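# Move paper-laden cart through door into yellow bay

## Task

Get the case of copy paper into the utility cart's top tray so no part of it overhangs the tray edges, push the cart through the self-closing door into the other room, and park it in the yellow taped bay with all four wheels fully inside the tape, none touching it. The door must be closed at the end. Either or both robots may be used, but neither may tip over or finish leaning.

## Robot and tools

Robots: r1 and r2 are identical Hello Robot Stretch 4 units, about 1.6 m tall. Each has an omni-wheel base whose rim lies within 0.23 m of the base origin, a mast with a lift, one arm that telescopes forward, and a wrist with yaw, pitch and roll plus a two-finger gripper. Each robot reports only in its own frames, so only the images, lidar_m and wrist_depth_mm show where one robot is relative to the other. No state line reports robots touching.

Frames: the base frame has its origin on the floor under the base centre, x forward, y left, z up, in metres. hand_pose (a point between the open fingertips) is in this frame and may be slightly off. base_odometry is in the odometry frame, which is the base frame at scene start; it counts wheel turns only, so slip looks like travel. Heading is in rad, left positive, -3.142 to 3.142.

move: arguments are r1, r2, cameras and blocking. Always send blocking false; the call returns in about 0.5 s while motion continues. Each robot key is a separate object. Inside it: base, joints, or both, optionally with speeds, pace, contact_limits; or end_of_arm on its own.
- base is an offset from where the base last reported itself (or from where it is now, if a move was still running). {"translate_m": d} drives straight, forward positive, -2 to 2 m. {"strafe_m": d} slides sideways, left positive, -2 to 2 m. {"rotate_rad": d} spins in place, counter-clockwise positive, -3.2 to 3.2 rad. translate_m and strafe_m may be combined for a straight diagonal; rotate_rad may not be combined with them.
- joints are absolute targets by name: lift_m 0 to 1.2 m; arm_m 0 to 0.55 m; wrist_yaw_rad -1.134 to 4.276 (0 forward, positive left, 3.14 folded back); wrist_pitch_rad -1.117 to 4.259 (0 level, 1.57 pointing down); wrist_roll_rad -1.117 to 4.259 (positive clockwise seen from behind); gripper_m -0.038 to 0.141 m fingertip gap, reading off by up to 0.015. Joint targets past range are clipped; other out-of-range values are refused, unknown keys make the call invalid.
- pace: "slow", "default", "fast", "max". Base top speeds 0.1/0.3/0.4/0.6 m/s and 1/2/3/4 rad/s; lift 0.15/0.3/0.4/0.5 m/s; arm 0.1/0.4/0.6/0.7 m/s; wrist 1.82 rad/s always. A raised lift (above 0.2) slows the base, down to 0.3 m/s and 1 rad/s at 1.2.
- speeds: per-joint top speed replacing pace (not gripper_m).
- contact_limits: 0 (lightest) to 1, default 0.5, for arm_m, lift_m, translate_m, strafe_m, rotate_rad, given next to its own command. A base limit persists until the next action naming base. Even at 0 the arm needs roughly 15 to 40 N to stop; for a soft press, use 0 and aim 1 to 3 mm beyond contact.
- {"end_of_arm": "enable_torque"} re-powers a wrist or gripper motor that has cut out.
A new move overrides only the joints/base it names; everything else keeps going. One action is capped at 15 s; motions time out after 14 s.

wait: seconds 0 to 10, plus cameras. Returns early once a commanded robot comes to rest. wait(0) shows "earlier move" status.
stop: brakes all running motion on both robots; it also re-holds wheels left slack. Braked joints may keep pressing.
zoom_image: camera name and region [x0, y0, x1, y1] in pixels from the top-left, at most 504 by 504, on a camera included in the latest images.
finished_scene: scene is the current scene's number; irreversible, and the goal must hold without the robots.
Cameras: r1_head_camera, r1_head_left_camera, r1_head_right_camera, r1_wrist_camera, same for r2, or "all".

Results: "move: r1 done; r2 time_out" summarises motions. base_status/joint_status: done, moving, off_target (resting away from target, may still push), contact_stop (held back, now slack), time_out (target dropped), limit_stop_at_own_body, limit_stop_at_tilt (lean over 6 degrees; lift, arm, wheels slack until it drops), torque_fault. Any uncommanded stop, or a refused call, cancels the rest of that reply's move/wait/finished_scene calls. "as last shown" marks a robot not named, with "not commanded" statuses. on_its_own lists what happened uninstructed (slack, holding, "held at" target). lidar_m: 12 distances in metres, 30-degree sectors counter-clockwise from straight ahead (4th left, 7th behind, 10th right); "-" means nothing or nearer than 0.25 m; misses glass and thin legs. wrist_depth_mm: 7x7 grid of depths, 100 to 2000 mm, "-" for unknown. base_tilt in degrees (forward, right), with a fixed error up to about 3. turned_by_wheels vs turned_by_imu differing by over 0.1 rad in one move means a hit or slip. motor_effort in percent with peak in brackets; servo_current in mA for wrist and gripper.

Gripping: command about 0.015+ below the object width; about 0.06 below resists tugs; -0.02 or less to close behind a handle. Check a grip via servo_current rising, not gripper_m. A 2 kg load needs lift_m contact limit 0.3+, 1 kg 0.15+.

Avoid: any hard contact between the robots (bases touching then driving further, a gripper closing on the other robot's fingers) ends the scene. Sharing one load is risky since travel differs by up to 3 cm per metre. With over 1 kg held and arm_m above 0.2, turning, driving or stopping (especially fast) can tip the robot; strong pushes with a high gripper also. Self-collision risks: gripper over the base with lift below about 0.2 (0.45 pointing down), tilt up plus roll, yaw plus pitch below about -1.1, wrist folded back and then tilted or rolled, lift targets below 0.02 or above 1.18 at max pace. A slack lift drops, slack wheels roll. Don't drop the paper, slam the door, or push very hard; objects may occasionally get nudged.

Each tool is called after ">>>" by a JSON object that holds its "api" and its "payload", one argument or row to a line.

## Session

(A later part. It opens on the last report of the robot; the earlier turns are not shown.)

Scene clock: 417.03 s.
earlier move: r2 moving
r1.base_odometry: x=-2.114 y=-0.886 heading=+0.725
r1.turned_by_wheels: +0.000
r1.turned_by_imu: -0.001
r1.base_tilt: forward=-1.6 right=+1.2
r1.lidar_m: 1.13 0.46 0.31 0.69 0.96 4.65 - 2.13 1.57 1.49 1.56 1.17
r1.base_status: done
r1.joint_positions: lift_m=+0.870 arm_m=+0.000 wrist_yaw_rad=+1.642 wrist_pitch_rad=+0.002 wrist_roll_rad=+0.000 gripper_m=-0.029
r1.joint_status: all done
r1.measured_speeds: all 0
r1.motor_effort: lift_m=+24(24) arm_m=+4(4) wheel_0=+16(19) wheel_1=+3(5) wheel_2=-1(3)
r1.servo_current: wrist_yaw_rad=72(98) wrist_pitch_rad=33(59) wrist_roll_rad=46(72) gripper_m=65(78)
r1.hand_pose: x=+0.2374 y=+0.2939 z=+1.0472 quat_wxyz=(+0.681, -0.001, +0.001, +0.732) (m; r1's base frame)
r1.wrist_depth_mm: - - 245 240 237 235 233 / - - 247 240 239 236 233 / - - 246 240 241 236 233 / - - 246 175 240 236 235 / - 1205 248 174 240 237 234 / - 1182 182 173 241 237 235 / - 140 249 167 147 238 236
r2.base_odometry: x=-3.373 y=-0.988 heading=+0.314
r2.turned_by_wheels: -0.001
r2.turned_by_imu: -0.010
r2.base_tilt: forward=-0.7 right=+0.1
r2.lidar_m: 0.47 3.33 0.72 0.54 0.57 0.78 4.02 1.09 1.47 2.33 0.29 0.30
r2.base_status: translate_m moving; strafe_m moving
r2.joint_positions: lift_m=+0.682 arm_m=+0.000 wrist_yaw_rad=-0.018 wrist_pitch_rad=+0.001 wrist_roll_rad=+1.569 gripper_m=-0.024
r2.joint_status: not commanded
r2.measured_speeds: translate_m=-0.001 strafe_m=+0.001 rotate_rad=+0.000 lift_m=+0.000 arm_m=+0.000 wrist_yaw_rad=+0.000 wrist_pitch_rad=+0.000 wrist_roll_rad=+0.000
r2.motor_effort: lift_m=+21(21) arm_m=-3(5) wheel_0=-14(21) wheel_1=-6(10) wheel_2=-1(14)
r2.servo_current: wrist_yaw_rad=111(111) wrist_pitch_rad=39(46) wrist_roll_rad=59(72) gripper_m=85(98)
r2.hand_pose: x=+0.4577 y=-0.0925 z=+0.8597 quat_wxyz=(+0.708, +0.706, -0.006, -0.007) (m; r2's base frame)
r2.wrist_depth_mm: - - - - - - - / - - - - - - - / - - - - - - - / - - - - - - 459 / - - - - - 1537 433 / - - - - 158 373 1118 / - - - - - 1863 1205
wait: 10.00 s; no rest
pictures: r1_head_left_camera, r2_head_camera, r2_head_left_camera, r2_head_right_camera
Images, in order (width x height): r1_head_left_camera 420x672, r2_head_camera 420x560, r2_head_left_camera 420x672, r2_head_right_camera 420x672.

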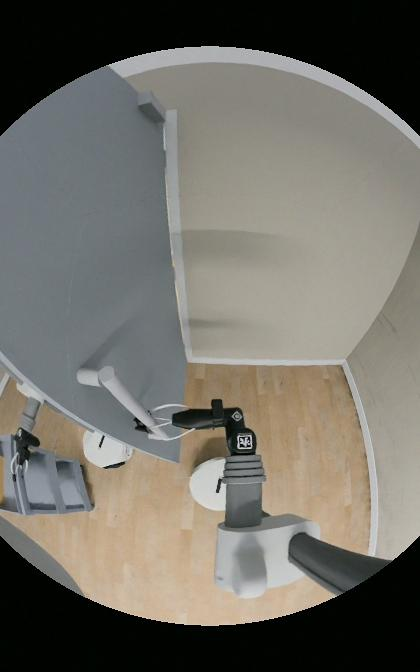

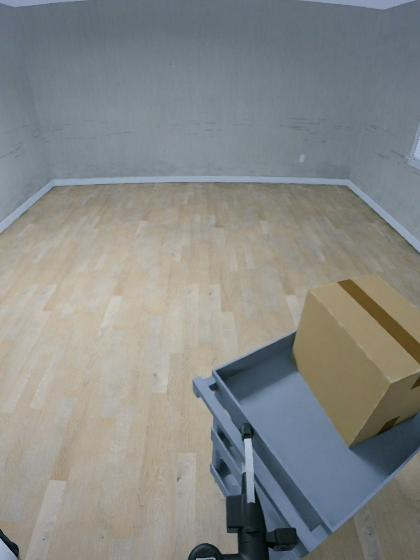

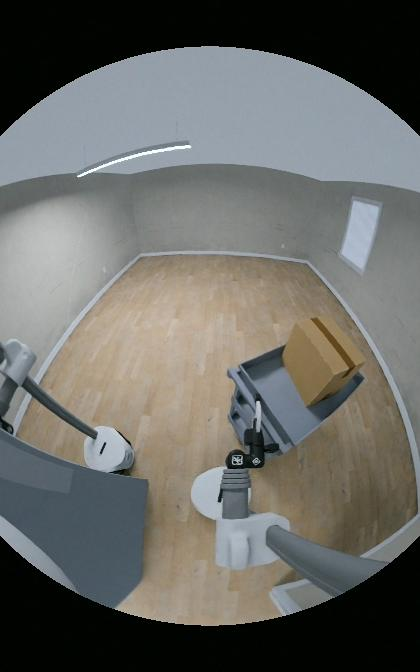

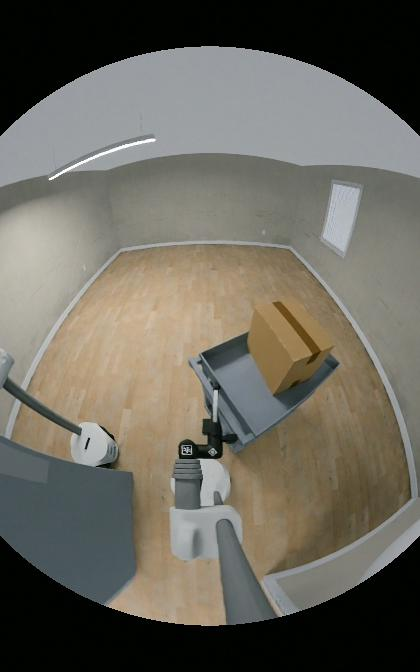

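>>> {"api": "move", "payload": {
  "r2": {"base":{"translate_m":-1.2,"strafe_m":0.07},"pace":"slow"},
  "blocking": false,
  "cameras": []
}}

>>> {"api": "wait", "payload": {
  "seconds": 7,
  "cameras": ["r2_head_camera","r2_head_left_camera"]
}}

>>> {"api": "wait", "payload": {
  "seconds": 7,
  "cameras": ["r2_head_camera","r2_head_left_camera","r2_head_right_camera","r1_head_left_camera"]
}}

Scene clock: 425.03 s.
earlier move: r2 done
move: r2 moving
r1: as last shown
r1.turned_by_imu: +0.000
r1.lidar_m: 1.14 0.41 0.29 0.71 0.95 4.63 - 2.15 1.54 1.47 1.56 1.18
r1.motor_effort: lift_m=+24(24) arm_m=+4(4) wheel_0=+16(16) wheel_1=+3(3) wheel_2=-1(2)
r1.servo_current: wrist_yaw_rad=98(98) wrist_pitch_rad=46(46) wrist_roll_rad=26(52) gripper_m=65(72)
r1.wrist_depth_mm: - - 245 240 239 235 232 / - - 246 239 239 236 233 / - - 247 240 239 236 234 / - - 246 175 241 236 234 / - 1205 247 173 240 237 235 / - 1182 183 173 242 237 235 / - 147 248 166 147 237 236
r2.base_odometry: x=-3.385 y=-0.991 heading=+0.313
r2.turned_by_wheels: -0.001
r2.turned_by_imu: -0.001
r2.base_tilt: forward=-0.7 right=+0.1
r2.lidar_m: 0.47 3.34 0.73 0.54 0.58 0.80 4.03 1.07 1.44 2.31 0.32 0.31
r2.base_status: translate_m moving; strafe_m moving
r2.joint_positions: lift_m=+0.682 arm_m=+0.000 wrist_yaw_rad=-0.018 wrist_pitch_rad=+0.001 wrist_roll_rad=+1.569 gripper_m=-0.024
r2.joint_status: not commanded
r2.measured_speeds: translate_m=-0.047 strafe_m=+0.003 rotate_rad=+0.002 lift_m=+0.000 arm_m=+0.000 wrist_yaw_rad=+0.000 wrist_pitch_rad=+0.000 wrist_roll_rad=+0.000
r2.motor_effort: lift_m=+21(21) arm_m=-4(4) wheel_0=-16(17) wheel_1=-10(10) wheel_2=+6(6)
r2.servo_current: wrist_yaw_rad=91(111) wrist_pitch_rad=39(46) wrist_roll_rad=52(59) gripper_m=91(91)
r2.hand_pose: x=+0.4577 y=-0.0925 z=+0.8597 quat_wxyz=(+0.708, +0.706, -0.006, -0.007) (m; r2's base frame)
r2.wrist_depth_mm: - - - - - - - / - - - - - - - / - - - - - - - / - - - - - - 462 / - - - - - 1499 433 / - - - - 158 373 1138 / - - - - - 1708 1205
pictures: none
No camera images: "cameras" was empty.

Scene clock: 432.03 s.
earlier move: r2 moving
r1.base_odometry: x=-2.114 y=-0.886 heading=+0.725
r1.turned_by_wheels: +0.000
r1.turned_by_imu: +0.000
r1.base_tilt: forward=-1.6 right=+1.2
r1.lidar_m: 1.13 0.43 0.29 0.87 3.36 4.63 - 2.12 1.56 1.48 1.55 1.18
r1.base_status: not commanded
r1.joint_positions: lift_m=+0.870 arm_m=+0.000 wrist_yaw_rad=+1.642 wrist_pitch_rad=+0.002 wrist_roll_rad=+0.000 gripper_m=-0.029
r1.joint_status: not commanded
r1.measured_speeds: all 0
r1.motor_effort: lift_m=+24(24) arm_m=+4(4) wheel_0=+15(16) wheel_1=+3(3) wheel_2=-2(2)
r1.servo_current: wrist_yaw_rad=85(98) wrist_pitch_rad=39(52) wrist_roll_rad=39(72) gripper_m=65(78)
r1.hand_pose: x=+0.2374 y=+0.2939 z=+1.0472 quat_wxyz=(+0.681, -0.001, +0.001, +0.732) (m; r1's base frame)
r1.wrist_depth_mm: - - 245 240 238 235 232 / - - 246 242 238 236 233 / - - 246 240 238 236 234 / - - 247 174 240 236 235 / - - 247 173 240 237 234 / - - 183 173 240 237 235 / - 155 249 167 147 236 235
r2.base_odometry: x=-4.050 y=-1.166 heading=+0.314
r2.turned_by_wheels: +0.001
r2.turned_by_imu: +0.003
r2.base_tilt: forward=-0.7 right=+0.1
r2.lidar_m: 0.44 0.72 0.53 0.49 0.50 3.35 3.27 3.39 0.56 1.31 0.36 0.37
r2.base_status: translate_m moving; strafe_m moving
r2.joint_positions: lift_m=+0.682 arm_m=+0.000 wrist_yaw_rad=+0.004 wrist_pitch_rad=+0.001 wrist_roll_rad=+1.569 gripper_m=-0.024
r2.joint_status: not commanded
r2.measured_speeds: translate_m=-0.101 strafe_m=+0.005 rotate_rad=+0.003 lift_m=+0.000 arm_m=+0.000 wrist_yaw_rad=-0.001 wrist_pitch_rad=+0.000 wrist_roll_rad=+0.000
r2.motor_effort: lift_m=+21(21) arm_m=-3(4) wheel_0=-4(17) wheel_1=-7(10) wheel_2=+9(14)
r2.servo_current: wrist_yaw_rad=46(117) wrist_pitch_rad=46(46) wrist_roll_rad=39(65) gripper_m=85(91)
r2.hand_pose: x=+0.4596 y=-0.0864 z=+0.8597 quat_wxyz=(+0.708, +0.706, +0.002, +0.001) (m; r2's base frame)
r2.wrist_depth_mm: - 343 342 102 156 - - / - 382 382 107 167 - - / - 445 433 115 183 - - / - - 500 131 201 - - / - - - 143 224 1618 512 / - - 186 166 180 1618 1138 / - - - - 282 - 1138
wait: 7.00 s; no rest
pictures: r2_head_camera, r2_head_left_camera
Images, in order (width x height): r2_head_camera 420x560, r2_head_left_camera 420x672.

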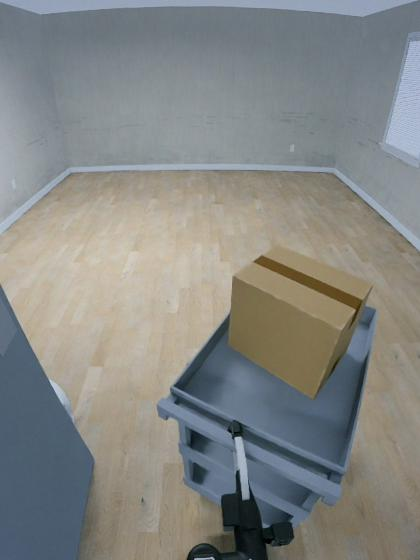

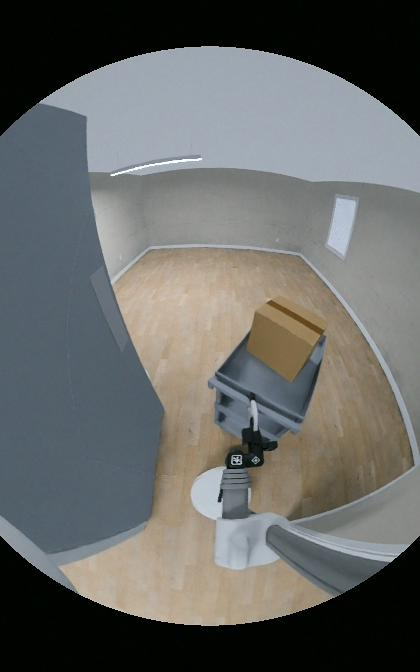

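Scene clock: 437.83 s.
earlier move: r2 done
r1.base_odometry: x=-2.114 y=-0.886 heading=+0.725
r1.turned_by_wheels: +0.000
r1.turned_by_imu: +0.000
r1.base_tilt: forward=-1.7 right=+1.2
r1.lidar_m: 1.12 0.45 0.28 1.29 3.38 4.67 - 2.15 1.53 1.47 1.55 1.18
r1.base_status: not commanded
r1.joint_positions: lift_m=+0.870 arm_m=+0.000 wrist_yaw_rad=+1.642 wrist_pitch_rad=+0.002 wrist_roll_rad=+0.000 gripper_m=-0.029
r1.joint_status: not commanded
r1.measured_speeds: all 0
r1.motor_effort: lift_m=+24(24) arm_m=+4(4) wheel_0=+15(16) wheel_1=+3(3) wheel_2=-1(2)
r1.servo_current: wrist_yaw_rad=59(104) wrist_pitch_rad=46(52) wrist_roll_rad=46(72) gripper_m=65(78)
r1.hand_pose: x=+0.2374 y=+0.2939 z=+1.0472 quat_wxyz=(+0.681, -0.001, +0.001, +0.732) (m; r1's base frame)
r1.wrist_depth_mm: - - 246 240 238 235 232 / - - 245 240 238 236 234 / - - 247 240 240 236 233 / - - 246 175 240 236 234 / - - 248 174 240 236 234 / - - 183 173 240 237 235 / - 155 248 166 147 237 236
r2.base_odometry: x=-4.535 y=-1.292 heading=+0.314
r2.turned_by_wheels: +0.000
r2.turned_by_imu: +0.000
r2.base_tilt: forward=-0.7 right=+0.1
r2.lidar_m: 0.41 0.47 0.51 0.51 2.51 2.84 2.76 2.88 2.43 0.48 0.50 0.41
r2.base_status: done
r2.joint_positions: lift_m=+0.682 arm_m=+0.000 wrist_yaw_rad=+0.002 wrist_pitch_rad=+0.001 wrist_roll_rad=+1.569 gripper_m=-0.024
r2.joint_status: not commanded
r2.measured_speeds: all 0
r2.motor_effort: lift_m=+21(21) arm_m=-4(4) wheel_0=-4(17) wheel_1=-4(10) wheel_2=+7(14)
r2.servo_current: wrist_yaw_rad=59(117) wrist_pitch_rad=39(46) wrist_roll_rad=39(65) gripper_m=91(91)
r2.hand_pose: x=+0.4595 y=-0.0868 z=+0.8597 quat_wxyz=(+0.708, +0.706, +0.001, +0.000) (m; r2's base frame)
r2.wrist_depth_mm: - - - 147 202 707 - / - 404 404 151 208 768 - / - 424 421 156 216 - - / - 462 452 160 223 - - / - - 484 168 230 - - / - - 185 173 179 1756 525 / - - - - - - 469
wait: 5.80 of 7 s (r2 has come to rest)
pictures: r1_head_left_camera, r2_head_camera, r2_head_left_camera, r2_head_right_camera
Images, in order (width x height): r1_head_left_camera 420x672, r2_head_camera 420x560, r2_head_left_camera 420x672, r2_head_right_camera 420x672.

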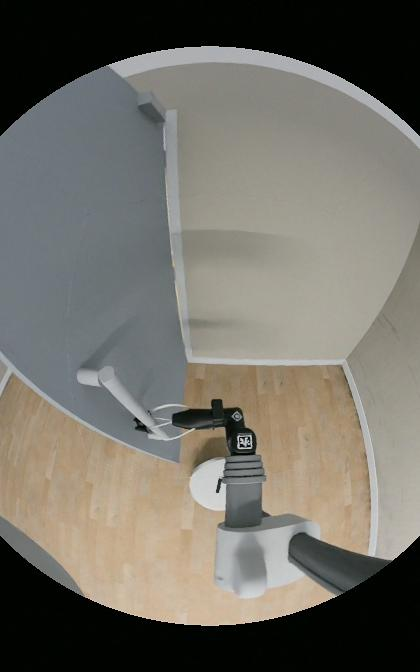

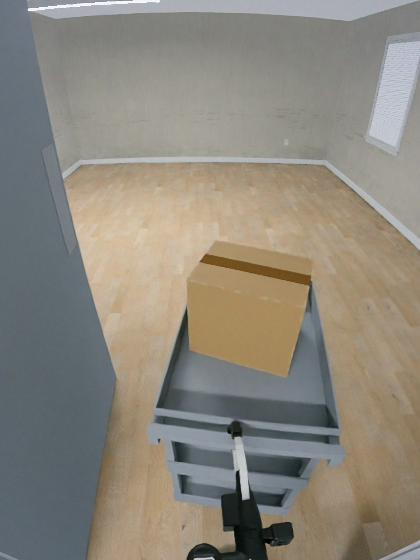

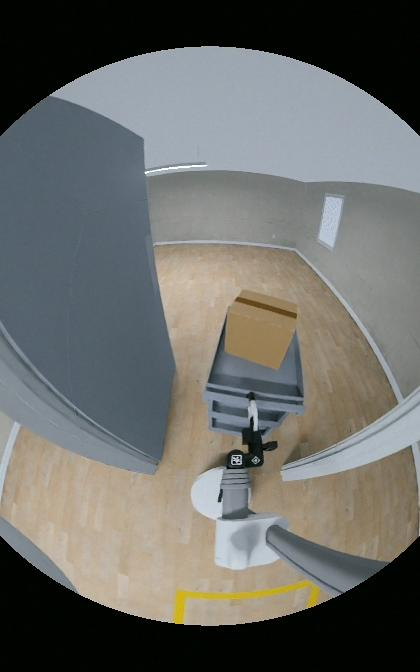

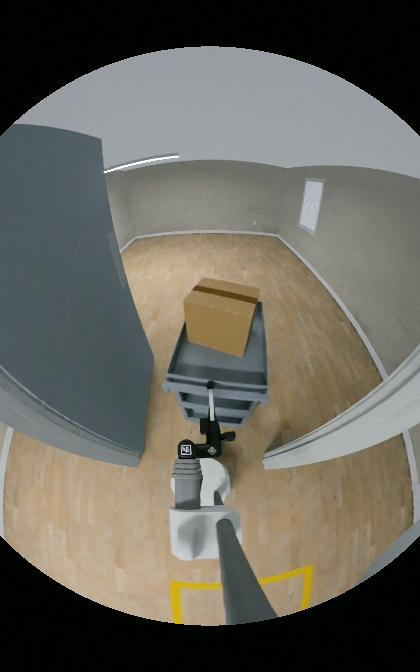

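>>> {"api": "move", "payload": {
  "r2": {"base":{"translate_m":-1.2,"strafe_m":0},"pace":"slow"},
  "blocking": false,
  "cameras": []
}}

>>> {"api": "wait", "payload": {
  "seconds": 5,
  "cameras": ["r2_head_camera","r2_head_left_camera"]
}}

>>> {"api": "wait", "payload": {
  "seconds": 8,
  "cameras": ["r2_head_camera","r2_head_left_camera","r2_head_right_camera"]
}}

Scene clock: 457.97 s.
move: r2 moving
r1: as last shown
r1.base_tilt: forward=-1.6 right=+1.2
r1.lidar_m: 1.13 0.44 0.31 3.21 3.38 4.63 - 2.13 1.53 1.48 1.57 1.20
r1.motor_effort: lift_m=+24(24) arm_m=+3(4) wheel_0=+16(16) wheel_1=+3(3) wheel_2=-2(2)
r1.servo_current: wrist_yaw_rad=72(78) wrist_pitch_rad=39(46) wrist_roll_rad=72(72) gripper_m=65(72)
r1.wrist_depth_mm: - - 246 240 238 236 232 / - - 245 241 239 236 233 / - - 247 241 239 236 235 / - - 248 175 240 236 234 / - - 248 174 240 237 235 / - - 182 173 240 238 234 / - 154 249 166 147 237 235
r2.base_odometry: x=-4.547 y=-1.296 heading=+0.314
r2.turned_by_wheels: +0.000
r2.turned_by_imu: +0.000
r2.base_tilt: forward=-0.7 right=+0.1
r2.lidar_m: 0.41 0.46 0.53 0.50 2.52 2.85 2.76 2.86 2.42 0.48 0.50 0.42
r2.base_status: translate_m moving; strafe_m moving
r2.joint_positions: lift_m=+0.682 arm_m=+0.000 wrist_yaw_rad=+0.002 wrist_pitch_rad=+0.001 wrist_roll_rad=+1.569 gripper_m=-0.024
r2.joint_status: not commanded
r2.measured_speeds: translate_m=-0.049 strafe_m=+0.000 rotate_rad=+0.000 lift_m=+0.000 arm_m=+0.000 wrist_yaw_rad=+0.000 wrist_pitch_rad=+0.000 wrist_roll_rad=+0.000
r2.motor_effort: lift_m=+21(21) arm_m=-4(4) wheel_0=-11(11) wheel_1=-7(7) wheel_2=+12(13)
r2.servo_current: wrist_yaw_rad=46(52) wrist_pitch_rad=39(46) wrist_roll_rad=46(52) gripper_m=85(91)
r2.hand_pose: x=+0.4595 y=-0.0868 z=+0.8597 quat_wxyz=(+0.708, +0.706, +0.001, +0.000) (m; r2's base frame)
r2.wrist_depth_mm: - - - 148 202 707 - / - 404 404 152 209 778 - / - 424 421 156 215 - - / - 466 452 161 223 - - / - - 484 169 230 - - / - - 186 174 179 1756 - / - - - - - - 477
pictures: none
No camera images: "cameras" was empty.

Scene clock: 462.97 s.
earlier move: r2 moving
r1.base_odometry: x=-2.114 y=-0.886 heading=+0.725
r1.turned_by_wheels: +0.000
r1.turned_by_imu: +0.000
r1.base_tilt: forward=-1.6 right=+1.3
r1.lidar_m: 1.12 0.43 0.29 3.22 3.37 4.64 - 2.13 1.54 1.48 1.55 1.18
r1.base_status: not commanded
r1.joint_positions: lift_m=+0.870 arm_m=+0.000 wrist_yaw_rad=+1.642 wrist_pitch_rad=+0.002 wrist_roll_rad=+0.000 gripper_m=-0.029
r1.joint_status: not commanded
r1.measured_speeds: all 0
r1.motor_effort: lift_m=+24(24) arm_m=+4(4) wheel_0=+16(16) wheel_1=+3(3) wheel_2=-1(2)
r1.servo_current: wrist_yaw_rad=78(98) wrist_pitch_rad=39(52) wrist_roll_rad=52(72) gripper_m=65(72)
r1.hand_pose: x=+0.2374 y=+0.2939 z=+1.0472 quat_wxyz=(+0.681, -0.001, +0.001, +0.732) (m; r1's base frame)
r1.wrist_depth_mm: - - 245 240 238 235 233 / - - 247 241 239 235 233 / - - 247 241 238 236 233 / - - 246 175 239 236 234 / - - 247 174 240 236 234 / - - 183 173 240 236 234 / - 155 249 166 147 237 236
r2.base_odometry: x=-5.011 y=-1.447 heading=+0.315
r2.turned_by_wheels: +0.001
r2.turned_by_imu: +0.003
r2.base_tilt: forward=-0.7 right=+0.1
r2.lidar_m: 0.36 0.36 0.87 2.40 2.52 2.32 2.24 2.36 2.42 2.02 0.80 0.44
r2.base_status: translate_m moving; strafe_m moving
r2.joint_positions: lift_m=+0.682 arm_m=+0.000 wrist_yaw_rad=+0.003 wrist_pitch_rad=+0.001 wrist_roll_rad=+1.569 gripper_m=-0.024
r2.joint_status: not commanded
r2.measured_speeds: translate_m=-0.100 strafe_m=+0.001 rotate_rad=+0.001 lift_m=+0.000 arm_m=+0.000 wrist_yaw_rad=+0.000 wrist_pitch_rad=+0.000 wrist_roll_rad=+0.000
r2.motor_effort: lift_m=+21(21) arm_m=-4(4) wheel_0=-1(11) wheel_1=-5(9) wheel_2=+10(15)
r2.servo_current: wrist_yaw_rad=52(59) wrist_pitch_rad=39(46) wrist_roll_rad=39(65) gripper_m=85(91)
r2.hand_pose: x=+0.4596 y=-0.0864 z=+0.8597 quat_wxyz=(+0.708, +0.706, +0.002, +0.001) (m; r2's base frame)
r2.wrist_depth_mm: - - - 199 263 1708 1182 / - - - 193 256 1756 521 / - - - 188 248 798 - / - 452 449 183 243 842 - / - 452 455 180 237 768 - / - - 186 175 179 - - / - - 459 - 227 - -
wait: 5.00 s; no rest
pictures: r2_head_camera, r2_head_left_camera
Images, in order (width x height): r2_head_camera 420x560, r2_head_left_camera 420x672.

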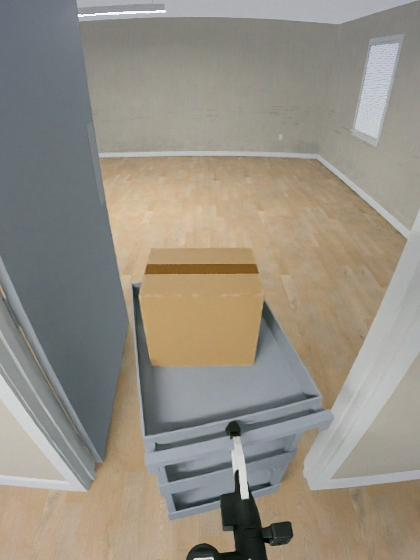

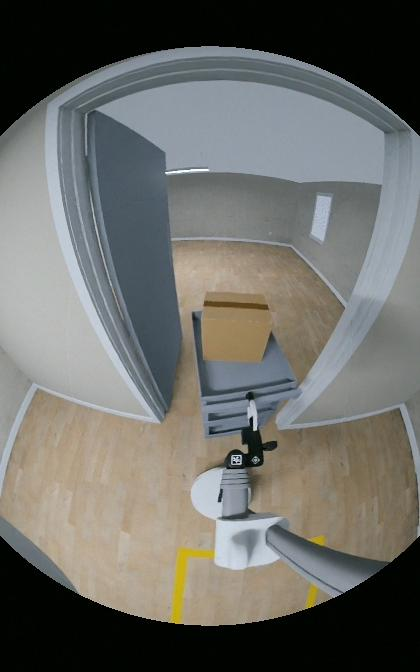

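Scene clock: 470.73 s.
earlier move: r2 done
r1.base_odometry: x=-2.114 y=-0.886 heading=+0.725
r1.turned_by_wheels: +0.000
r1.turned_by_imu: +0.000
r1.base_tilt: forward=-1.6 right=+1.2
r1.lidar_m: 1.13 0.42 0.28 3.22 3.38 4.65 - 2.14 1.54 1.48 1.57 1.17
r1.base_status: not commanded
r1.joint_positions: lift_m=+0.870 arm_m=+0.000 wrist_yaw_rad=+1.642 wrist_pitch_rad=+0.002 wrist_roll_rad=+0.000 gripper_m=-0.029
r1.joint_status: not commanded
r1.measured_speeds: all 0
r1.motor_effort: lift_m=+24(24) arm_m=+4(4) wheel_0=+15(16) wheel_1=+3(3) wheel_2=-1(2)
r1.servo_current: wrist_yaw_rad=72(98) wrist_pitch_rad=39(52) wrist_roll_rad=52(72) gripper_m=65(78)
r1.hand_pose: x=+0.2374 y=+0.2939 z=+1.0472 quat_wxyz=(+0.681, -0.001, +0.001, +0.732) (m; r1's base frame)
r1.wrist_depth_mm: - - 246 240 237 234 232 / - - 245 240 238 236 232 / - - 246 240 239 236 235 / - - 247 174 240 236 234 / - - 248 173 240 237 235 / - - 183 173 240 237 235 / - 154 250 167 147 237 235
r2.base_odometry: x=-5.676 y=-1.664 heading=+0.315
r2.turned_by_wheels: +0.000
r2.turned_by_imu: +0.004
r2.base_tilt: forward=-0.7 right=+0.1
r2.lidar_m: 0.29 0.32 1.90 2.41 2.14 1.59 1.52 1.64 2.31 2.28 1.72 0.51
r2.base_status: done
r2.joint_positions: lift_m=+0.682 arm_m=+0.000 wrist_yaw_rad=+0.007 wrist_pitch_rad=+0.001 wrist_roll_rad=+1.569 gripper_m=-0.024
r2.joint_status: not commanded
r2.measured_speeds: all 0
r2.motor_effort: lift_m=+21(21) arm_m=-4(4) wheel_0=+1(11) wheel_1=-2(9) wheel_2=+9(15)
r2.servo_current: wrist_yaw_rad=59(72) wrist_pitch_rad=33(46) wrist_roll_rad=46(65) gripper_m=91(98)
r2.hand_pose: x=+0.4599 y=-0.0853 z=+0.8597 quat_wxyz=(+0.708, +0.706, +0.003, +0.002) (m; r2's base frame)
r2.wrist_depth_mm: - - - 317 - - - / - - - 332 370 368 373 / - - - 245 330 1756 1229 / - - - 216 279 1661 535 / - - - 189 252 750 - / - 442 187 172 180 - - / - 144 407 - 212 - -
wait: 7.77 of 8 s (r2 has come to rest)
pictures: r2_head_camera, r2_head_left_camera, r2_head_right_camera
Images, in order (width x height): r2_head_camera 420x560, r2_head_left_camera 420x672, r2_head_right_camera 420x672.

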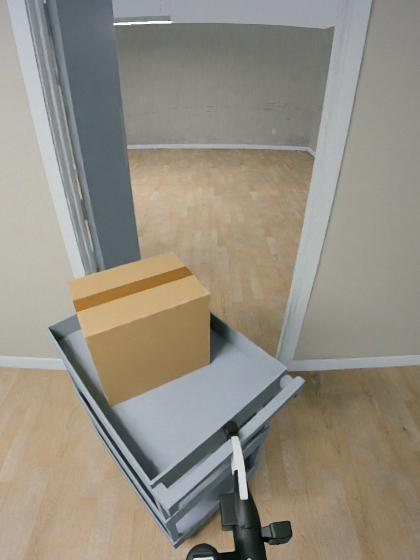

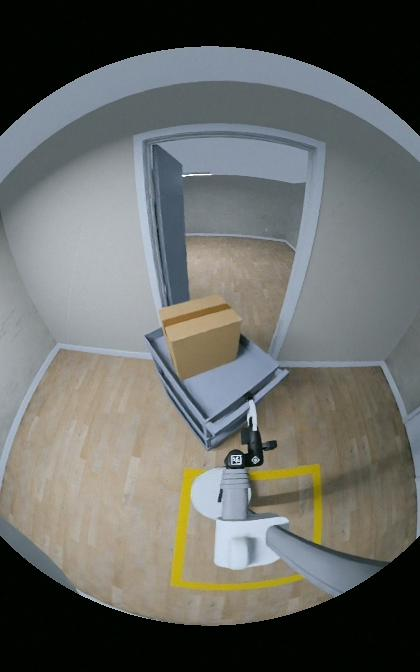

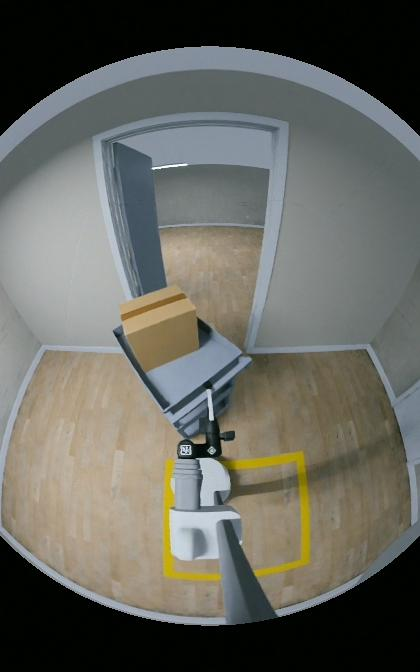

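>>> {"api": "move", "payload": {
  "r1": {"joints":{"gripper_m":0.1}},
  "r2": {"base":{"translate_m":-0.88,"strafe_m":-0.27},"pace":"slow"},
  "blocking": false,
  "cameras": []
}}

>>> {"api": "wait", "payload": {
  "seconds": 2,
  "cameras": ["r1_head_left_camera"]
}}

>>> {"api": "wait", "payload": {
  "seconds": 9,
  "cameras": ["r1_head_left_camera","r2_head_camera","r2_head_left_camera","r2_head_right_camera"]
}}

Scene clock: 481.83 s.
move: r1 moving; r2 moving
r1.base_odometry: x=-2.114 y=-0.886 heading=+0.725
r1.turned_by_wheels: +0.000
r1.turned_by_imu: +0.000
r1.base_tilt: forward=-1.6 right=+1.2
r1.lidar_m: 1.14 0.46 0.31 3.23 3.37 4.66 - 2.10 1.55 1.47 1.56 1.16
r1.base_status: not commanded
r1.joint_positions: lift_m=+0.870 arm_m=+0.000 wrist_yaw_rad=+1.642 wrist_pitch_rad=+0.002 wrist_roll_rad=+0.000 gripper_m=-0.004
r1.joint_status: gripper_m moving
r1.measured_speeds: all 0
r1.motor_effort: lift_m=+24(24) arm_m=+4(4) wheel_0=+16(16) wheel_1=+3(3) wheel_2=-1(2)
r1.servo_current: wrist_yaw_rad=59(91) wrist_pitch_rad=46(46) wrist_roll_rad=33(59) gripper_m=52(65)
r1.hand_pose: x=+0.2374 y=+0.2939 z=+1.0472 quat_wxyz=(+0.681, -0.001, +0.001, +0.732) (m; r1's base frame)
r1.wrist_depth_mm: - - 250 245 243 240 237 / - - 251 246 243 241 237 / - - 251 246 245 241 237 / - - 252 246 244 240 237 / - - 252 246 247 242 239 / - - 183 172 244 240 239 / - 161 254 172 171 242 240
r2.base_odometry: x=-5.687 y=-1.671 heading=+0.316
r2.turned_by_wheels: +0.001
r2.turned_by_imu: +0.002
r2.base_tilt: forward=-0.7 right=+0.1
r2.lidar_m: 0.28 0.30 1.91 2.44 2.12 1.59 1.49 1.59 2.30 2.29 1.76 0.43
r2.base_status: translate_m moving; strafe_m moving
r2.joint_positions: lift_m=+0.682 arm_m=+0.000 wrist_yaw_rad=+0.009 wrist_pitch_rad=+0.001 wrist_roll_rad=+1.569 gripper_m=-0.024
r2.joint_status: not commanded
r2.measured_speeds: translate_m=-0.049 strafe_m=-0.015 rotate_rad=+0.000 lift_m=+0.000 arm_m=+0.000 wrist_yaw_rad=+0.008 wrist_pitch_rad=+0.000 wrist_roll_rad=+0.000
r2.motor_effort: lift_m=+20(21) arm_m=-3(4) wheel_0=+1(4) wheel_1=-7(8) wheel_2=+17(18)
r2.servo_current: wrist_yaw_rad=59(65) wrist_pitch_rad=39(46) wrist_roll_rad=52(59) gripper_m=78(91)
r2.hand_pose: x=+0.4601 y=-0.0848 z=+0.8597 quat_wxyz=(+0.708, +0.706, +0.004, +0.003) (m; r2's base frame)
r2.wrist_depth_mm: - - - 315 - - - / - - - 340 368 366 370 / - - - 244 329 1708 1255 / - - - 215 278 1756 530 / - - - 190 252 759 - / - 445 187 172 181 - - / - 137 413 - 213 - -
pictures: none
No camera images: "cameras" was empty.

Scene clock: 483.33 s.
earlier move: r1 done; r2 moving
r1.base_odometry: x=-2.114 y=-0.886 heading=+0.724
r1.turned_by_wheels: -0.001
r1.turned_by_imu: -0.001
r1.base_tilt: forward=-1.6 right=+1.3
r1.lidar_m: 1.13 0.75 0.54 3.20 3.37 4.63 - 2.11 1.57 1.48 1.57 1.19
r1.base_status: not commanded
r1.joint_positions: lift_m=+0.870 arm_m=+0.000 wrist_yaw_rad=+1.633 wrist_pitch_rad=+0.002 wrist_roll_rad=+0.000 gripper_m=+0.100
r1.joint_status: all done
r1.measured_speeds: all 0
r1.motor_effort: lift_m=+24(24) arm_m=+4(4) wheel_0=+4(16) wheel_1=+2(3) wheel_2=-1(2)
r1.servo_current: wrist_yaw_rad=46(91) wrist_pitch_rad=39(52) wrist_roll_rad=52(65) gripper_m=46(78)
r1.hand_pose: x=+0.2403 y=+0.2932 z=+1.0472 quat_wxyz=(+0.685, -0.001, +0.001, +0.729) (m; r1's base frame)
r1.wrist_depth_mm: - - - 521 496 469 436 / - - - 525 496 462 433 / - - - 525 500 459 442 / - - - 525 504 462 442 / - - - 521 504 466 442 / - - 215 530 197 459 442 / - - - 144 496 469 439
r2.base_odometry: x=-5.801 y=-1.751 heading=+0.316
r2.turned_by_wheels: +0.000
r2.turned_by_imu: +0.001
r2.base_tilt: forward=-0.6 right=+0.0
r2.lidar_m: 0.25 0.29 2.09 2.48 1.93 1.45 1.39 1.49 2.07 2.23 1.97 0.51
r2.base_status: translate_m moving; strafe_m moving
r2.joint_positions: lift_m=+0.682 arm_m=+0.000 wrist_yaw_rad=+0.014 wrist_pitch_rad=+0.001 wrist_roll_rad=+1.569 gripper_m=-0.024
r2.joint_status: not commanded
r2.measured_speeds: translate_m=-0.095 strafe_m=-0.029 rotate_rad=-0.006 lift_m=+0.000 arm_m=+0.000 wrist_yaw_rad=+0.000 wrist_pitch_rad=+0.000 wrist_roll_rad=+0.000
r2.motor_effort: lift_m=+21(21) arm_m=-4(4) wheel_0=+1(8) wheel_1=-5(8) wheel_2=+15(20)
r2.servo_current: wrist_yaw_rad=65(91) wrist_pitch_rad=39(46) wrist_roll_rad=39(59) gripper_m=85(91)
r2.hand_pose: x=+0.4605 y=-0.0833 z=+0.8597 quat_wxyz=(+0.708, +0.706, +0.005, +0.005) (m; r2's base frame)
r2.wrist_depth_mm: - - - - - - - / - - - 340 - 1708 1182 / - - - 324 379 392 392 / - - - 227 306 1756 504 / - - - 191 259 1808 - / - 445 185 168 180 - - / - 137 404 - 209 - -
wait: 1.50 of 2 s (r1 has come to rest)
pictures: r1_head_left_camera
Images, in order (width x height): r1_head_left_camera 420x672.

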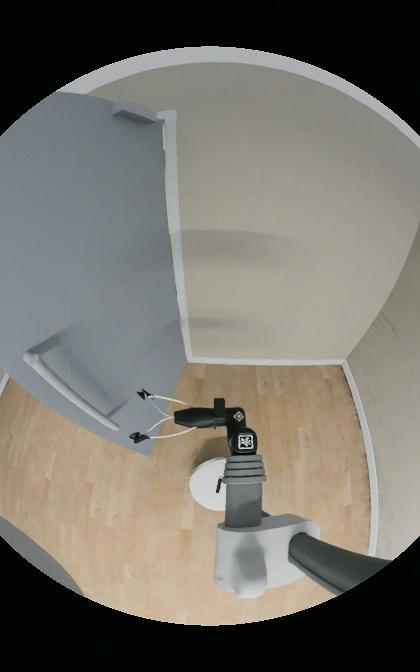

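Scene clock: 491.77 s.
earlier move: r2 done
r1.base_odometry: x=-2.114 y=-0.886 heading=+0.724
r1.turned_by_wheels: +0.000
r1.turned_by_imu: -0.001
r1.base_tilt: forward=-1.6 right=+1.3
r1.lidar_m: 1.11 1.16 1.65 3.23 3.38 4.62 - 2.11 1.55 1.48 1.55 1.16
r1.base_status: not commanded
r1.joint_positions: lift_m=+0.870 arm_m=+0.000 wrist_yaw_rad=+1.633 wrist_pitch_rad=+0.002 wrist_roll_rad=+0.000 gripper_m=+0.100
r1.joint_status: all done
r1.measured_speeds: all 0
r1.motor_effort: lift_m=+24(24) arm_m=+4(4) wheel_0=+4(16) wheel_1=+2(3) wheel_2=-1(2)
r1.servo_current: wrist_yaw_rad=72(91) wrist_pitch_rad=52(52) wrist_roll_rad=52(72) gripper_m=39(78)
r1.hand_pose: x=+0.2403 y=+0.2932 z=+1.0472 quat_wxyz=(+0.685, -0.001, +0.001, +0.729) (m; r1's base frame)
r1.wrist_depth_mm: - - - - - - - / - - - - - - - / - - - - - - - / - - - - - - - / - - - - - - - / - - 214 - 198 - - / - - - 145 - - -
r2.base_odometry: x=-6.429 y=-2.194 heading=+0.316
r2.turned_by_wheels: +0.000
r2.turned_by_imu: +0.009
r2.base_tilt: forward=-0.7 right=+0.0
r2.lidar_m: 0.25 0.27 0.68 2.28 0.94 0.68 0.67 0.71 1.03 1.99 2.12 0.58
r2.base_status: done
r2.joint_positions: lift_m=+0.682 arm_m=+0.000 wrist_yaw_rad=+0.017 wrist_pitch_rad=+0.001 wrist_roll_rad=+1.569 gripper_m=-0.024
r2.joint_status: not commanded
r2.measured_speeds: all 0
r2.motor_effort: lift_m=+21(21) arm_m=-3(4) wheel_0=+5(11) wheel_1=-2(8) wheel_2=+11(20)
r2.servo_current: wrist_yaw_rad=98(111) wrist_pitch_rad=39(46) wrist_roll_rad=33(65) gripper_m=85(98)
r2.hand_pose: x=+0.4608 y=-0.0824 z=+0.8597 quat_wxyz=(+0.708, +0.706, +0.006, +0.006) (m; r2's base frame)
r2.wrist_depth_mm: - - - - - 1537 1160 / - - - - - 1576 1182 / - - - 377 - 1464 1205 / 1808 1983 - 247 387 1397 410 / 1921 - - 204 291 1756 492 / 1921 - 204 157 180 1708 544 / - - 410 - 198 - -
wait: 8.43 of 9 s (r2 has come to rest)
pictures: r1_head_left_camera, r2_head_camera, r2_head_left_camera, r2_head_right_camera
Images, in order (width x height): r1_head_left_camera 420x672, r2_head_camera 420x560, r2_head_left_camera 420x672, r2_head_right_camera 420x672.

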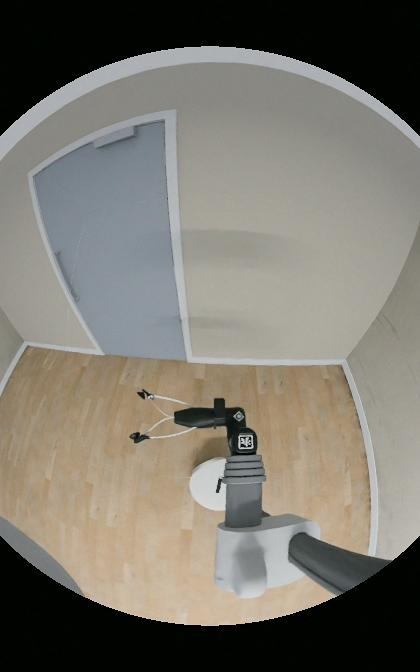

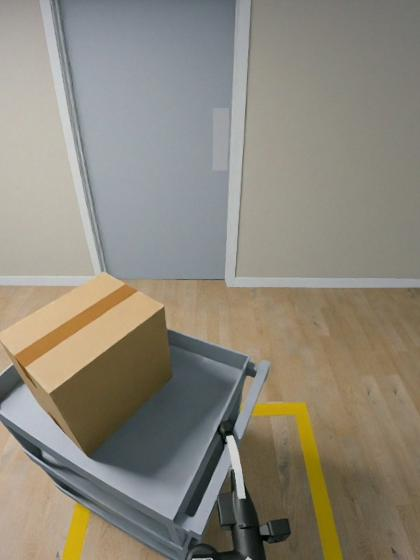

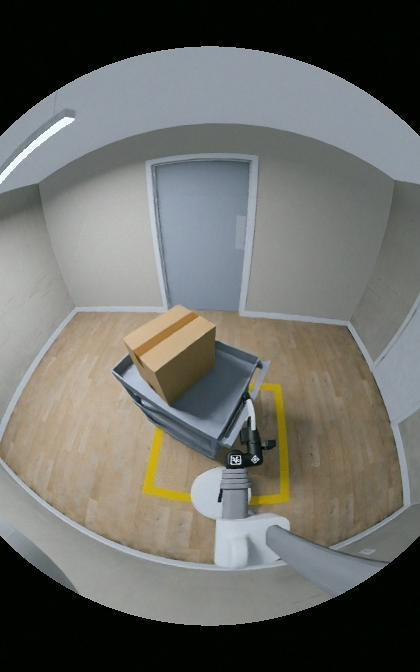

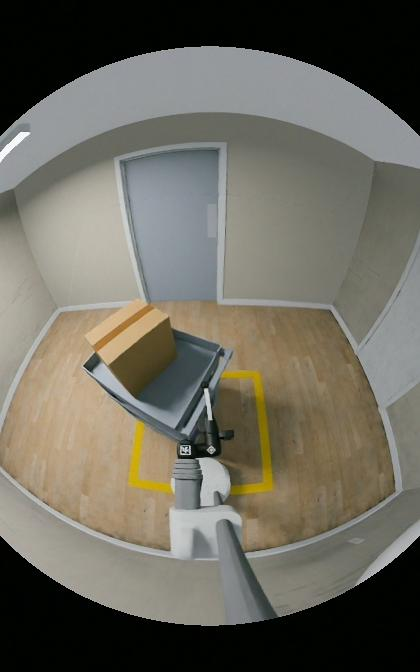

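>>> {"api": "move", "payload": {
  "r2": {"joints":{"gripper_m":0.1}},
  "blocking": false,
  "cameras": []
}}

>>> {"api": "wait", "payload": {
  "seconds": 2,
  "cameras": ["r2_head_camera"]
}}

>>> {"api": "move", "payload": {
  "r2": {"base":{"translate_m":-0.3},"pace":"slow"},
  "blocking": false,
  "cameras": []
}}

>>> {"api": "wait", "payload": {
  "seconds": 5,
  "cameras": ["r2_head_camera","r2_head_left_camera","r2_head_right_camera"]
}}

>>> {"api": "zoom_image", "payload": {
  "camera": "r2_head_camera",
  "region": [0, 240, 360, 560]
}}

>>> {"api": "zoom_image", "payload": {
  "camera": "r2_head_left_camera",
  "region": [90, 280, 320, 530]
}}

Scene clock: 509.30 s.
move: r2 moving
r1: as last shown
r1.turned_by_imu: +0.000
r1.lidar_m: 1.13 1.17 1.63 3.22 3.33 4.64 - 2.10 1.55 1.48 1.55 1.19
r1.motor_effort: lift_m=+24(24) arm_m=+4(4) wheel_0=+4(4) wheel_1=+2(2) wheel_2=-1(2)
r1.servo_current: wrist_yaw_rad=59(65) wrist_pitch_rad=46(46) wrist_roll_rad=52(65) gripper_m=46(46)
r1.wrist_depth_mm: - - - - - - - / - - - - - - - / - - - - - - - / - - - - - - - / - - - - - - - / - - 216 - 198 - - / - - - 145 - - -
r2.base_odometry: x=-6.429 y=-2.194 heading=+0.316
r2.turned_by_wheels: +0.000
r2.turned_by_imu: +0.000
r2.base_tilt: forward=-0.7 right=+0.1
r2.lidar_m: 0.25 0.29 0.68 2.31 0.96 0.68 0.67 0.71 1.02 2.00 2.11 0.56
r2.base_status: not commanded
r2.joint_positions: lift_m=+0.682 arm_m=+0.000 wrist_yaw_rad=+0.017 wrist_pitch_rad=+0.001 wrist_roll_rad=+1.569 gripper_m=+0.001
r2.joint_status: gripper_m moving
r2.measured_speeds: translate_m=+0.000 strafe_m=+0.000 rotate_rad=-0.001 lift_m=+0.000 arm_m=+0.000 wrist_yaw_rad=+0.000 wrist_pitch_rad=+0.000 wrist_roll_rad=+0.000
r2.motor_effort: lift_m=+21(21) arm_m=-4(4) wheel_0=+6(6) wheel_1=-2(2) wheel_2=+9(11)
r2.servo_current: wrist_yaw_rad=104(104) wrist_pitch_rad=52(52) wrist_roll_rad=39(65) gripper_m=104(104)
r2.hand_pose: x=+0.4608 y=-0.0824 z=+0.8597 quat_wxyz=(+0.708, +0.706, +0.006, +0.006) (m; r2's base frame)
r2.wrist_depth_mm: - - - - - 1537 1182 / - - - - - 1576 1205 / - - - 382 - 1576 1182 / 1863 1921 - 267 410 1430 410 / 1921 - - 200 296 1756 492 / 1983 - 191 165 183 1756 - / - 139 - - 206 - -
pictures: none
No camera images: "cameras" was empty.

Scene clock: 510.77 s.
earlier move: r2 done
r1.base_odometry: x=-2.114 y=-0.886 heading=+0.724
r1.turned_by_wheels: +0.000
r1.turned_by_imu: +0.000
r1.base_tilt: forward=-1.6 right=+1.3
r1.lidar_m: 1.13 1.17 1.64 3.23 3.35 4.65 - 2.09 1.56 1.47 1.55 1.18
r1.base_status: not commanded
r1.joint_positions: lift_m=+0.870 arm_m=+0.000 wrist_yaw_rad=+1.633 wrist_pitch_rad=+0.002 wrist_roll_rad=+0.000 gripper_m=+0.100
r1.joint_status: not commanded
r1.measured_speeds: all 0
r1.motor_effort: lift_m=+24(24) arm_m=+3(4) wheel_0=+3(5) wheel_1=+2(2) wheel_2=-1(2)
r1.servo_current: wrist_yaw_rad=46(72) wrist_pitch_rad=39(52) wrist_roll_rad=33(72) gripper_m=46(52)
r1.hand_pose: x=+0.2403 y=+0.2932 z=+1.0472 quat_wxyz=(+0.685, -0.001, +0.001, +0.729) (m; r1's base frame)
r1.wrist_depth_mm: - - - - - - - / - - - - - - - / - - - - - - - / - - - - - - - / - - - - - - - / - - 215 - 197 - - / - - - 145 - - -
r2.base_odometry: x=-6.429 y=-2.194 heading=+0.315
r2.turned_by_wheels: -0.001
r2.turned_by_imu: -0.001
r2.base_tilt: forward=-0.7 right=+0.1
r2.lidar_m: 0.25 0.28 0.67 2.28 0.97 0.71 0.68 0.73 1.03 2.01 2.10 0.59
r2.base_status: not commanded
r2.joint_positions: lift_m=+0.682 arm_m=+0.000 wrist_yaw_rad=+0.003 wrist_pitch_rad=+0.001 wrist_roll_rad=+1.569 gripper_m=+0.100
r2.joint_status: all done
r2.measured_speeds: all 0
r2.motor_effort: lift_m=+20(21) arm_m=-4(4) wheel_0=+1(6) wheel_1=-1(2) wheel_2=+3(11)
r2.servo_current: wrist_yaw_rad=52(104) wrist_pitch_rad=39(52) wrist_roll_rad=52(65) gripper_m=52(124)
r2.hand_pose: x=+0.4595 y=-0.0866 z=+0.8597 quat_wxyz=(+0.708, +0.706, +0.001, +0.001) (m; r2's base frame)
r2.wrist_depth_mm: - - - - - 1537 1182 / - - - - - 1576 1182 / - - - 382 - 1618 1205 / 1863 - - 362 415 1397 421 / 1921 - - 225 310 1708 484 / 1921 - 193 176 194 1499 512 / 1921 - - - 222 1756 -
wait: 1.47 of 2 s (r2 has come to rest)
pictures: r2_head_camera
Images, in order (width x height): r2_head_camera 420x560.

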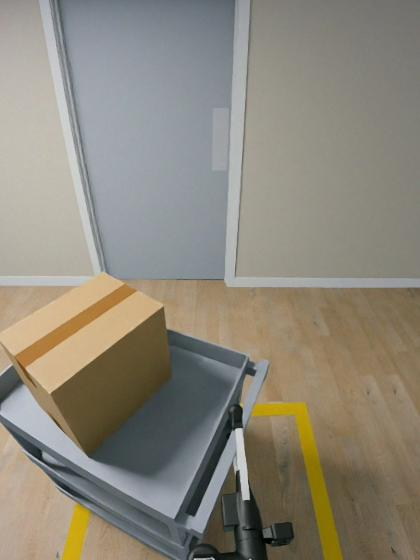

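Scene clock: 511.27 s.
move: r2 moving
r1: as last shown
r1.lidar_m: 1.12 1.16 1.66 3.24 3.39 4.64 - 2.14 1.54 1.48 1.57 1.18
r1.motor_effort: lift_m=+24(24) arm_m=+4(4) wheel_0=+4(4) wheel_1=+2(2) wheel_2=-1(2)
r1.servo_current: wrist_yaw_rad=52(59) wrist_pitch_rad=39(46) wrist_roll_rad=52(59) gripper_m=46(52)
r1.wrist_depth_mm: - - - - - - - / - - - - - - - / - - - - - - - / - - - - - - - / - - - - - - - / - - 215 - 198 - - / - - - 145 - - -
r2.base_odometry: x=-6.441 y=-2.198 heading=+0.315
r2.turned_by_wheels: +0.000
r2.turned_by_imu: +0.000
r2.base_tilt: forward=-0.7 right=+0.1
r2.lidar_m: 0.25 0.27 0.71 2.25 0.94 0.68 0.66 0.71 1.01 2.01 2.09 0.58
r2.base_status: translate_m moving
r2.joint_positions: lift_m=+0.682 arm_m=+0.000 wrist_yaw_rad=+0.003 wrist_pitch_rad=+0.001 wrist_roll_rad=+1.569 gripper_m=+0.100
r2.joint_status: not commanded
r2.measured_speeds: translate_m=-0.049 strafe_m=+0.000 rotate_rad=-0.001 lift_m=+0.000 arm_m=+0.000 wrist_yaw_rad=+0.000 wrist_pitch_rad=+0.000 wrist_roll_rad=+0.000
r2.motor_effort: lift_m=+20(21) arm_m=-3(4) wheel_0=-4(9) wheel_1=-5(7) wheel_2=+10(12)
r2.servo_current: wrist_yaw_rad=39(59) wrist_pitch_rad=33(46) wrist_roll_rad=52(59) gripper_m=52(59)
r2.hand_pose: x=+0.4595 y=-0.0866 z=+0.8597 quat_wxyz=(+0.708, +0.706, +0.001, +0.001) (m; r2's base frame)
r2.wrist_depth_mm: - - - - - 1537 1160 / - - - - - 1618 1182 / - - - 399 - 1618 1205 / 1921 - 1983 392 424 1430 433 / 1863 - - 244 334 1708 488 / 1921 - 193 182 194 1499 - / 1921 1983 - - 229 1756 -
pictures: none
No camera images: "cameras" was empty.

Scene clock: 515.03 s.
earlier move: r2 done
r1.base_odometry: x=-2.114 y=-0.886 heading=+0.724
r1.turned_by_wheels: +0.000
r1.turned_by_imu: +0.000
r1.base_tilt: forward=-1.6 right=+1.2
r1.lidar_m: 1.12 1.17 1.65 3.22 3.38 4.64 - 2.16 1.55 1.48 1.55 1.19
r1.base_status: not commanded
r1.joint_positions: lift_m=+0.870 arm_m=+0.000 wrist_yaw_rad=+1.633 wrist_pitch_rad=+0.002 wrist_roll_rad=+0.000 gripper_m=+0.100
r1.joint_status: not commanded
r1.measured_speeds: all 0
r1.motor_effort: lift_m=+24(24) arm_m=+4(4) wheel_0=+4(5) wheel_1=+2(2) wheel_2=-1(2)
r1.servo_current: wrist_yaw_rad=52(72) wrist_pitch_rad=46(52) wrist_roll_rad=46(65) gripper_m=39(52)
r1.hand_pose: x=+0.2403 y=+0.2932 z=+1.0472 quat_wxyz=(+0.685, -0.001, +0.001, +0.729) (m; r1's base frame)
r1.wrist_depth_mm: - - - - - - - / - - - - - - - / - - - - - - - / - - - - - - - / - - - - - - - / - - 214 - 198 - - / - - - 145 - - -
r2.base_odometry: x=-6.714 y=-2.287 heading=+0.315
r2.turned_by_wheels: +0.000
r2.turned_by_imu: +0.000
r2.base_tilt: forward=-0.7 right=+0.0
r2.lidar_m: 0.52 0.64 2.85 1.31 0.53 0.38 0.37 0.42 0.59 1.84 2.07 2.51
r2.base_status: done
r2.joint_positions: lift_m=+0.682 arm_m=+0.000 wrist_yaw_rad=+0.003 wrist_pitch_rad=+0.001 wrist_roll_rad=+1.569 gripper_m=+0.100
r2.joint_status: not commanded
r2.measured_speeds: all 0
r2.motor_effort: lift_m=+21(21) arm_m=-3(4) wheel_0=-3(10) wheel_1=-4(7) wheel_2=+4(12)
r2.servo_current: wrist_yaw_rad=52(59) wrist_pitch_rad=39(52) wrist_roll_rad=52(59) gripper_m=59(59)
r2.hand_pose: x=+0.4595 y=-0.0866 z=+0.8597 quat_wxyz=(+0.708, +0.706, +0.001, +0.001) (m; r2's base frame)
r2.wrist_depth_mm: - - - - - 1708 1182 / - - - - - 1708 1182 / - - - - - 1708 1205 / - - - - - 1397 1138 / - - - 559 - 788 521 / - - 194 384 193 - 442 / - - 634 - - - -
wait: 3.77 of 5 s (r2 has come to rest)
pictures: r2_head_camera, r2_head_left_camera, r2_head_right_camera
Images, in order (width x height): r2_head_camera 420x560, r2_head_left_camera 420x672, r2_head_right_camera 420x672.

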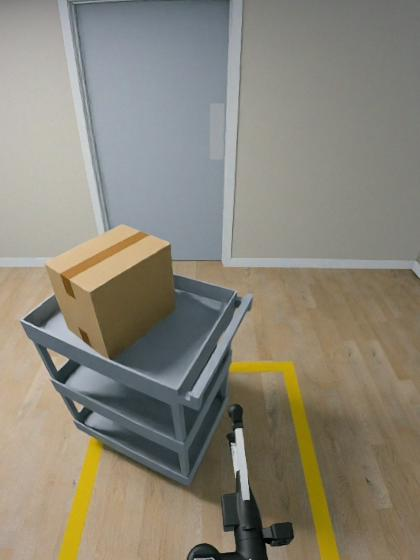

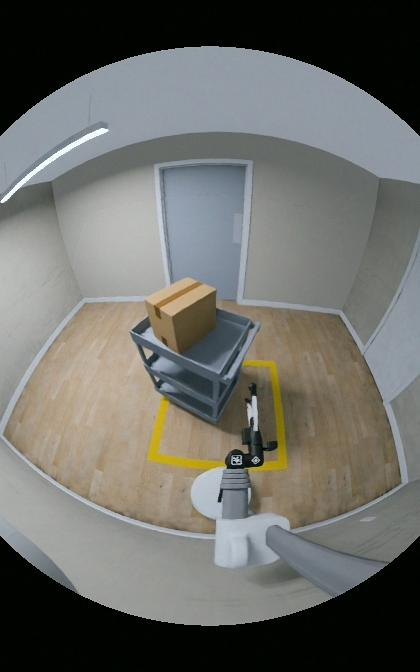

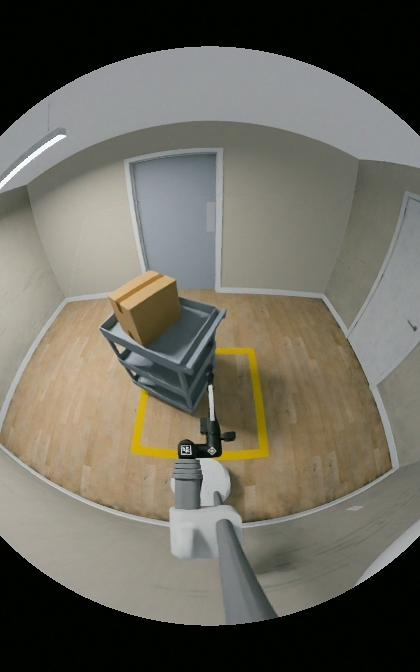

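Scaled by 1.400 from the camera's 420x560 image, which has a finer 1200x1600 frame.

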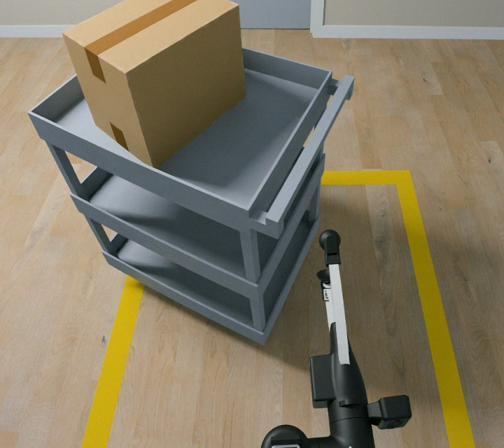

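Scaled by 2.016 from the camera's 420x672 image, which has a finer 600x960 frame.

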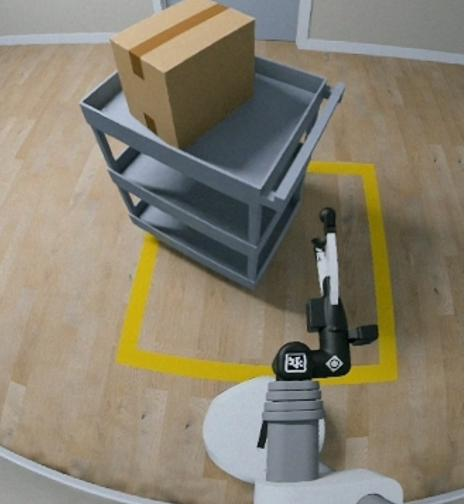

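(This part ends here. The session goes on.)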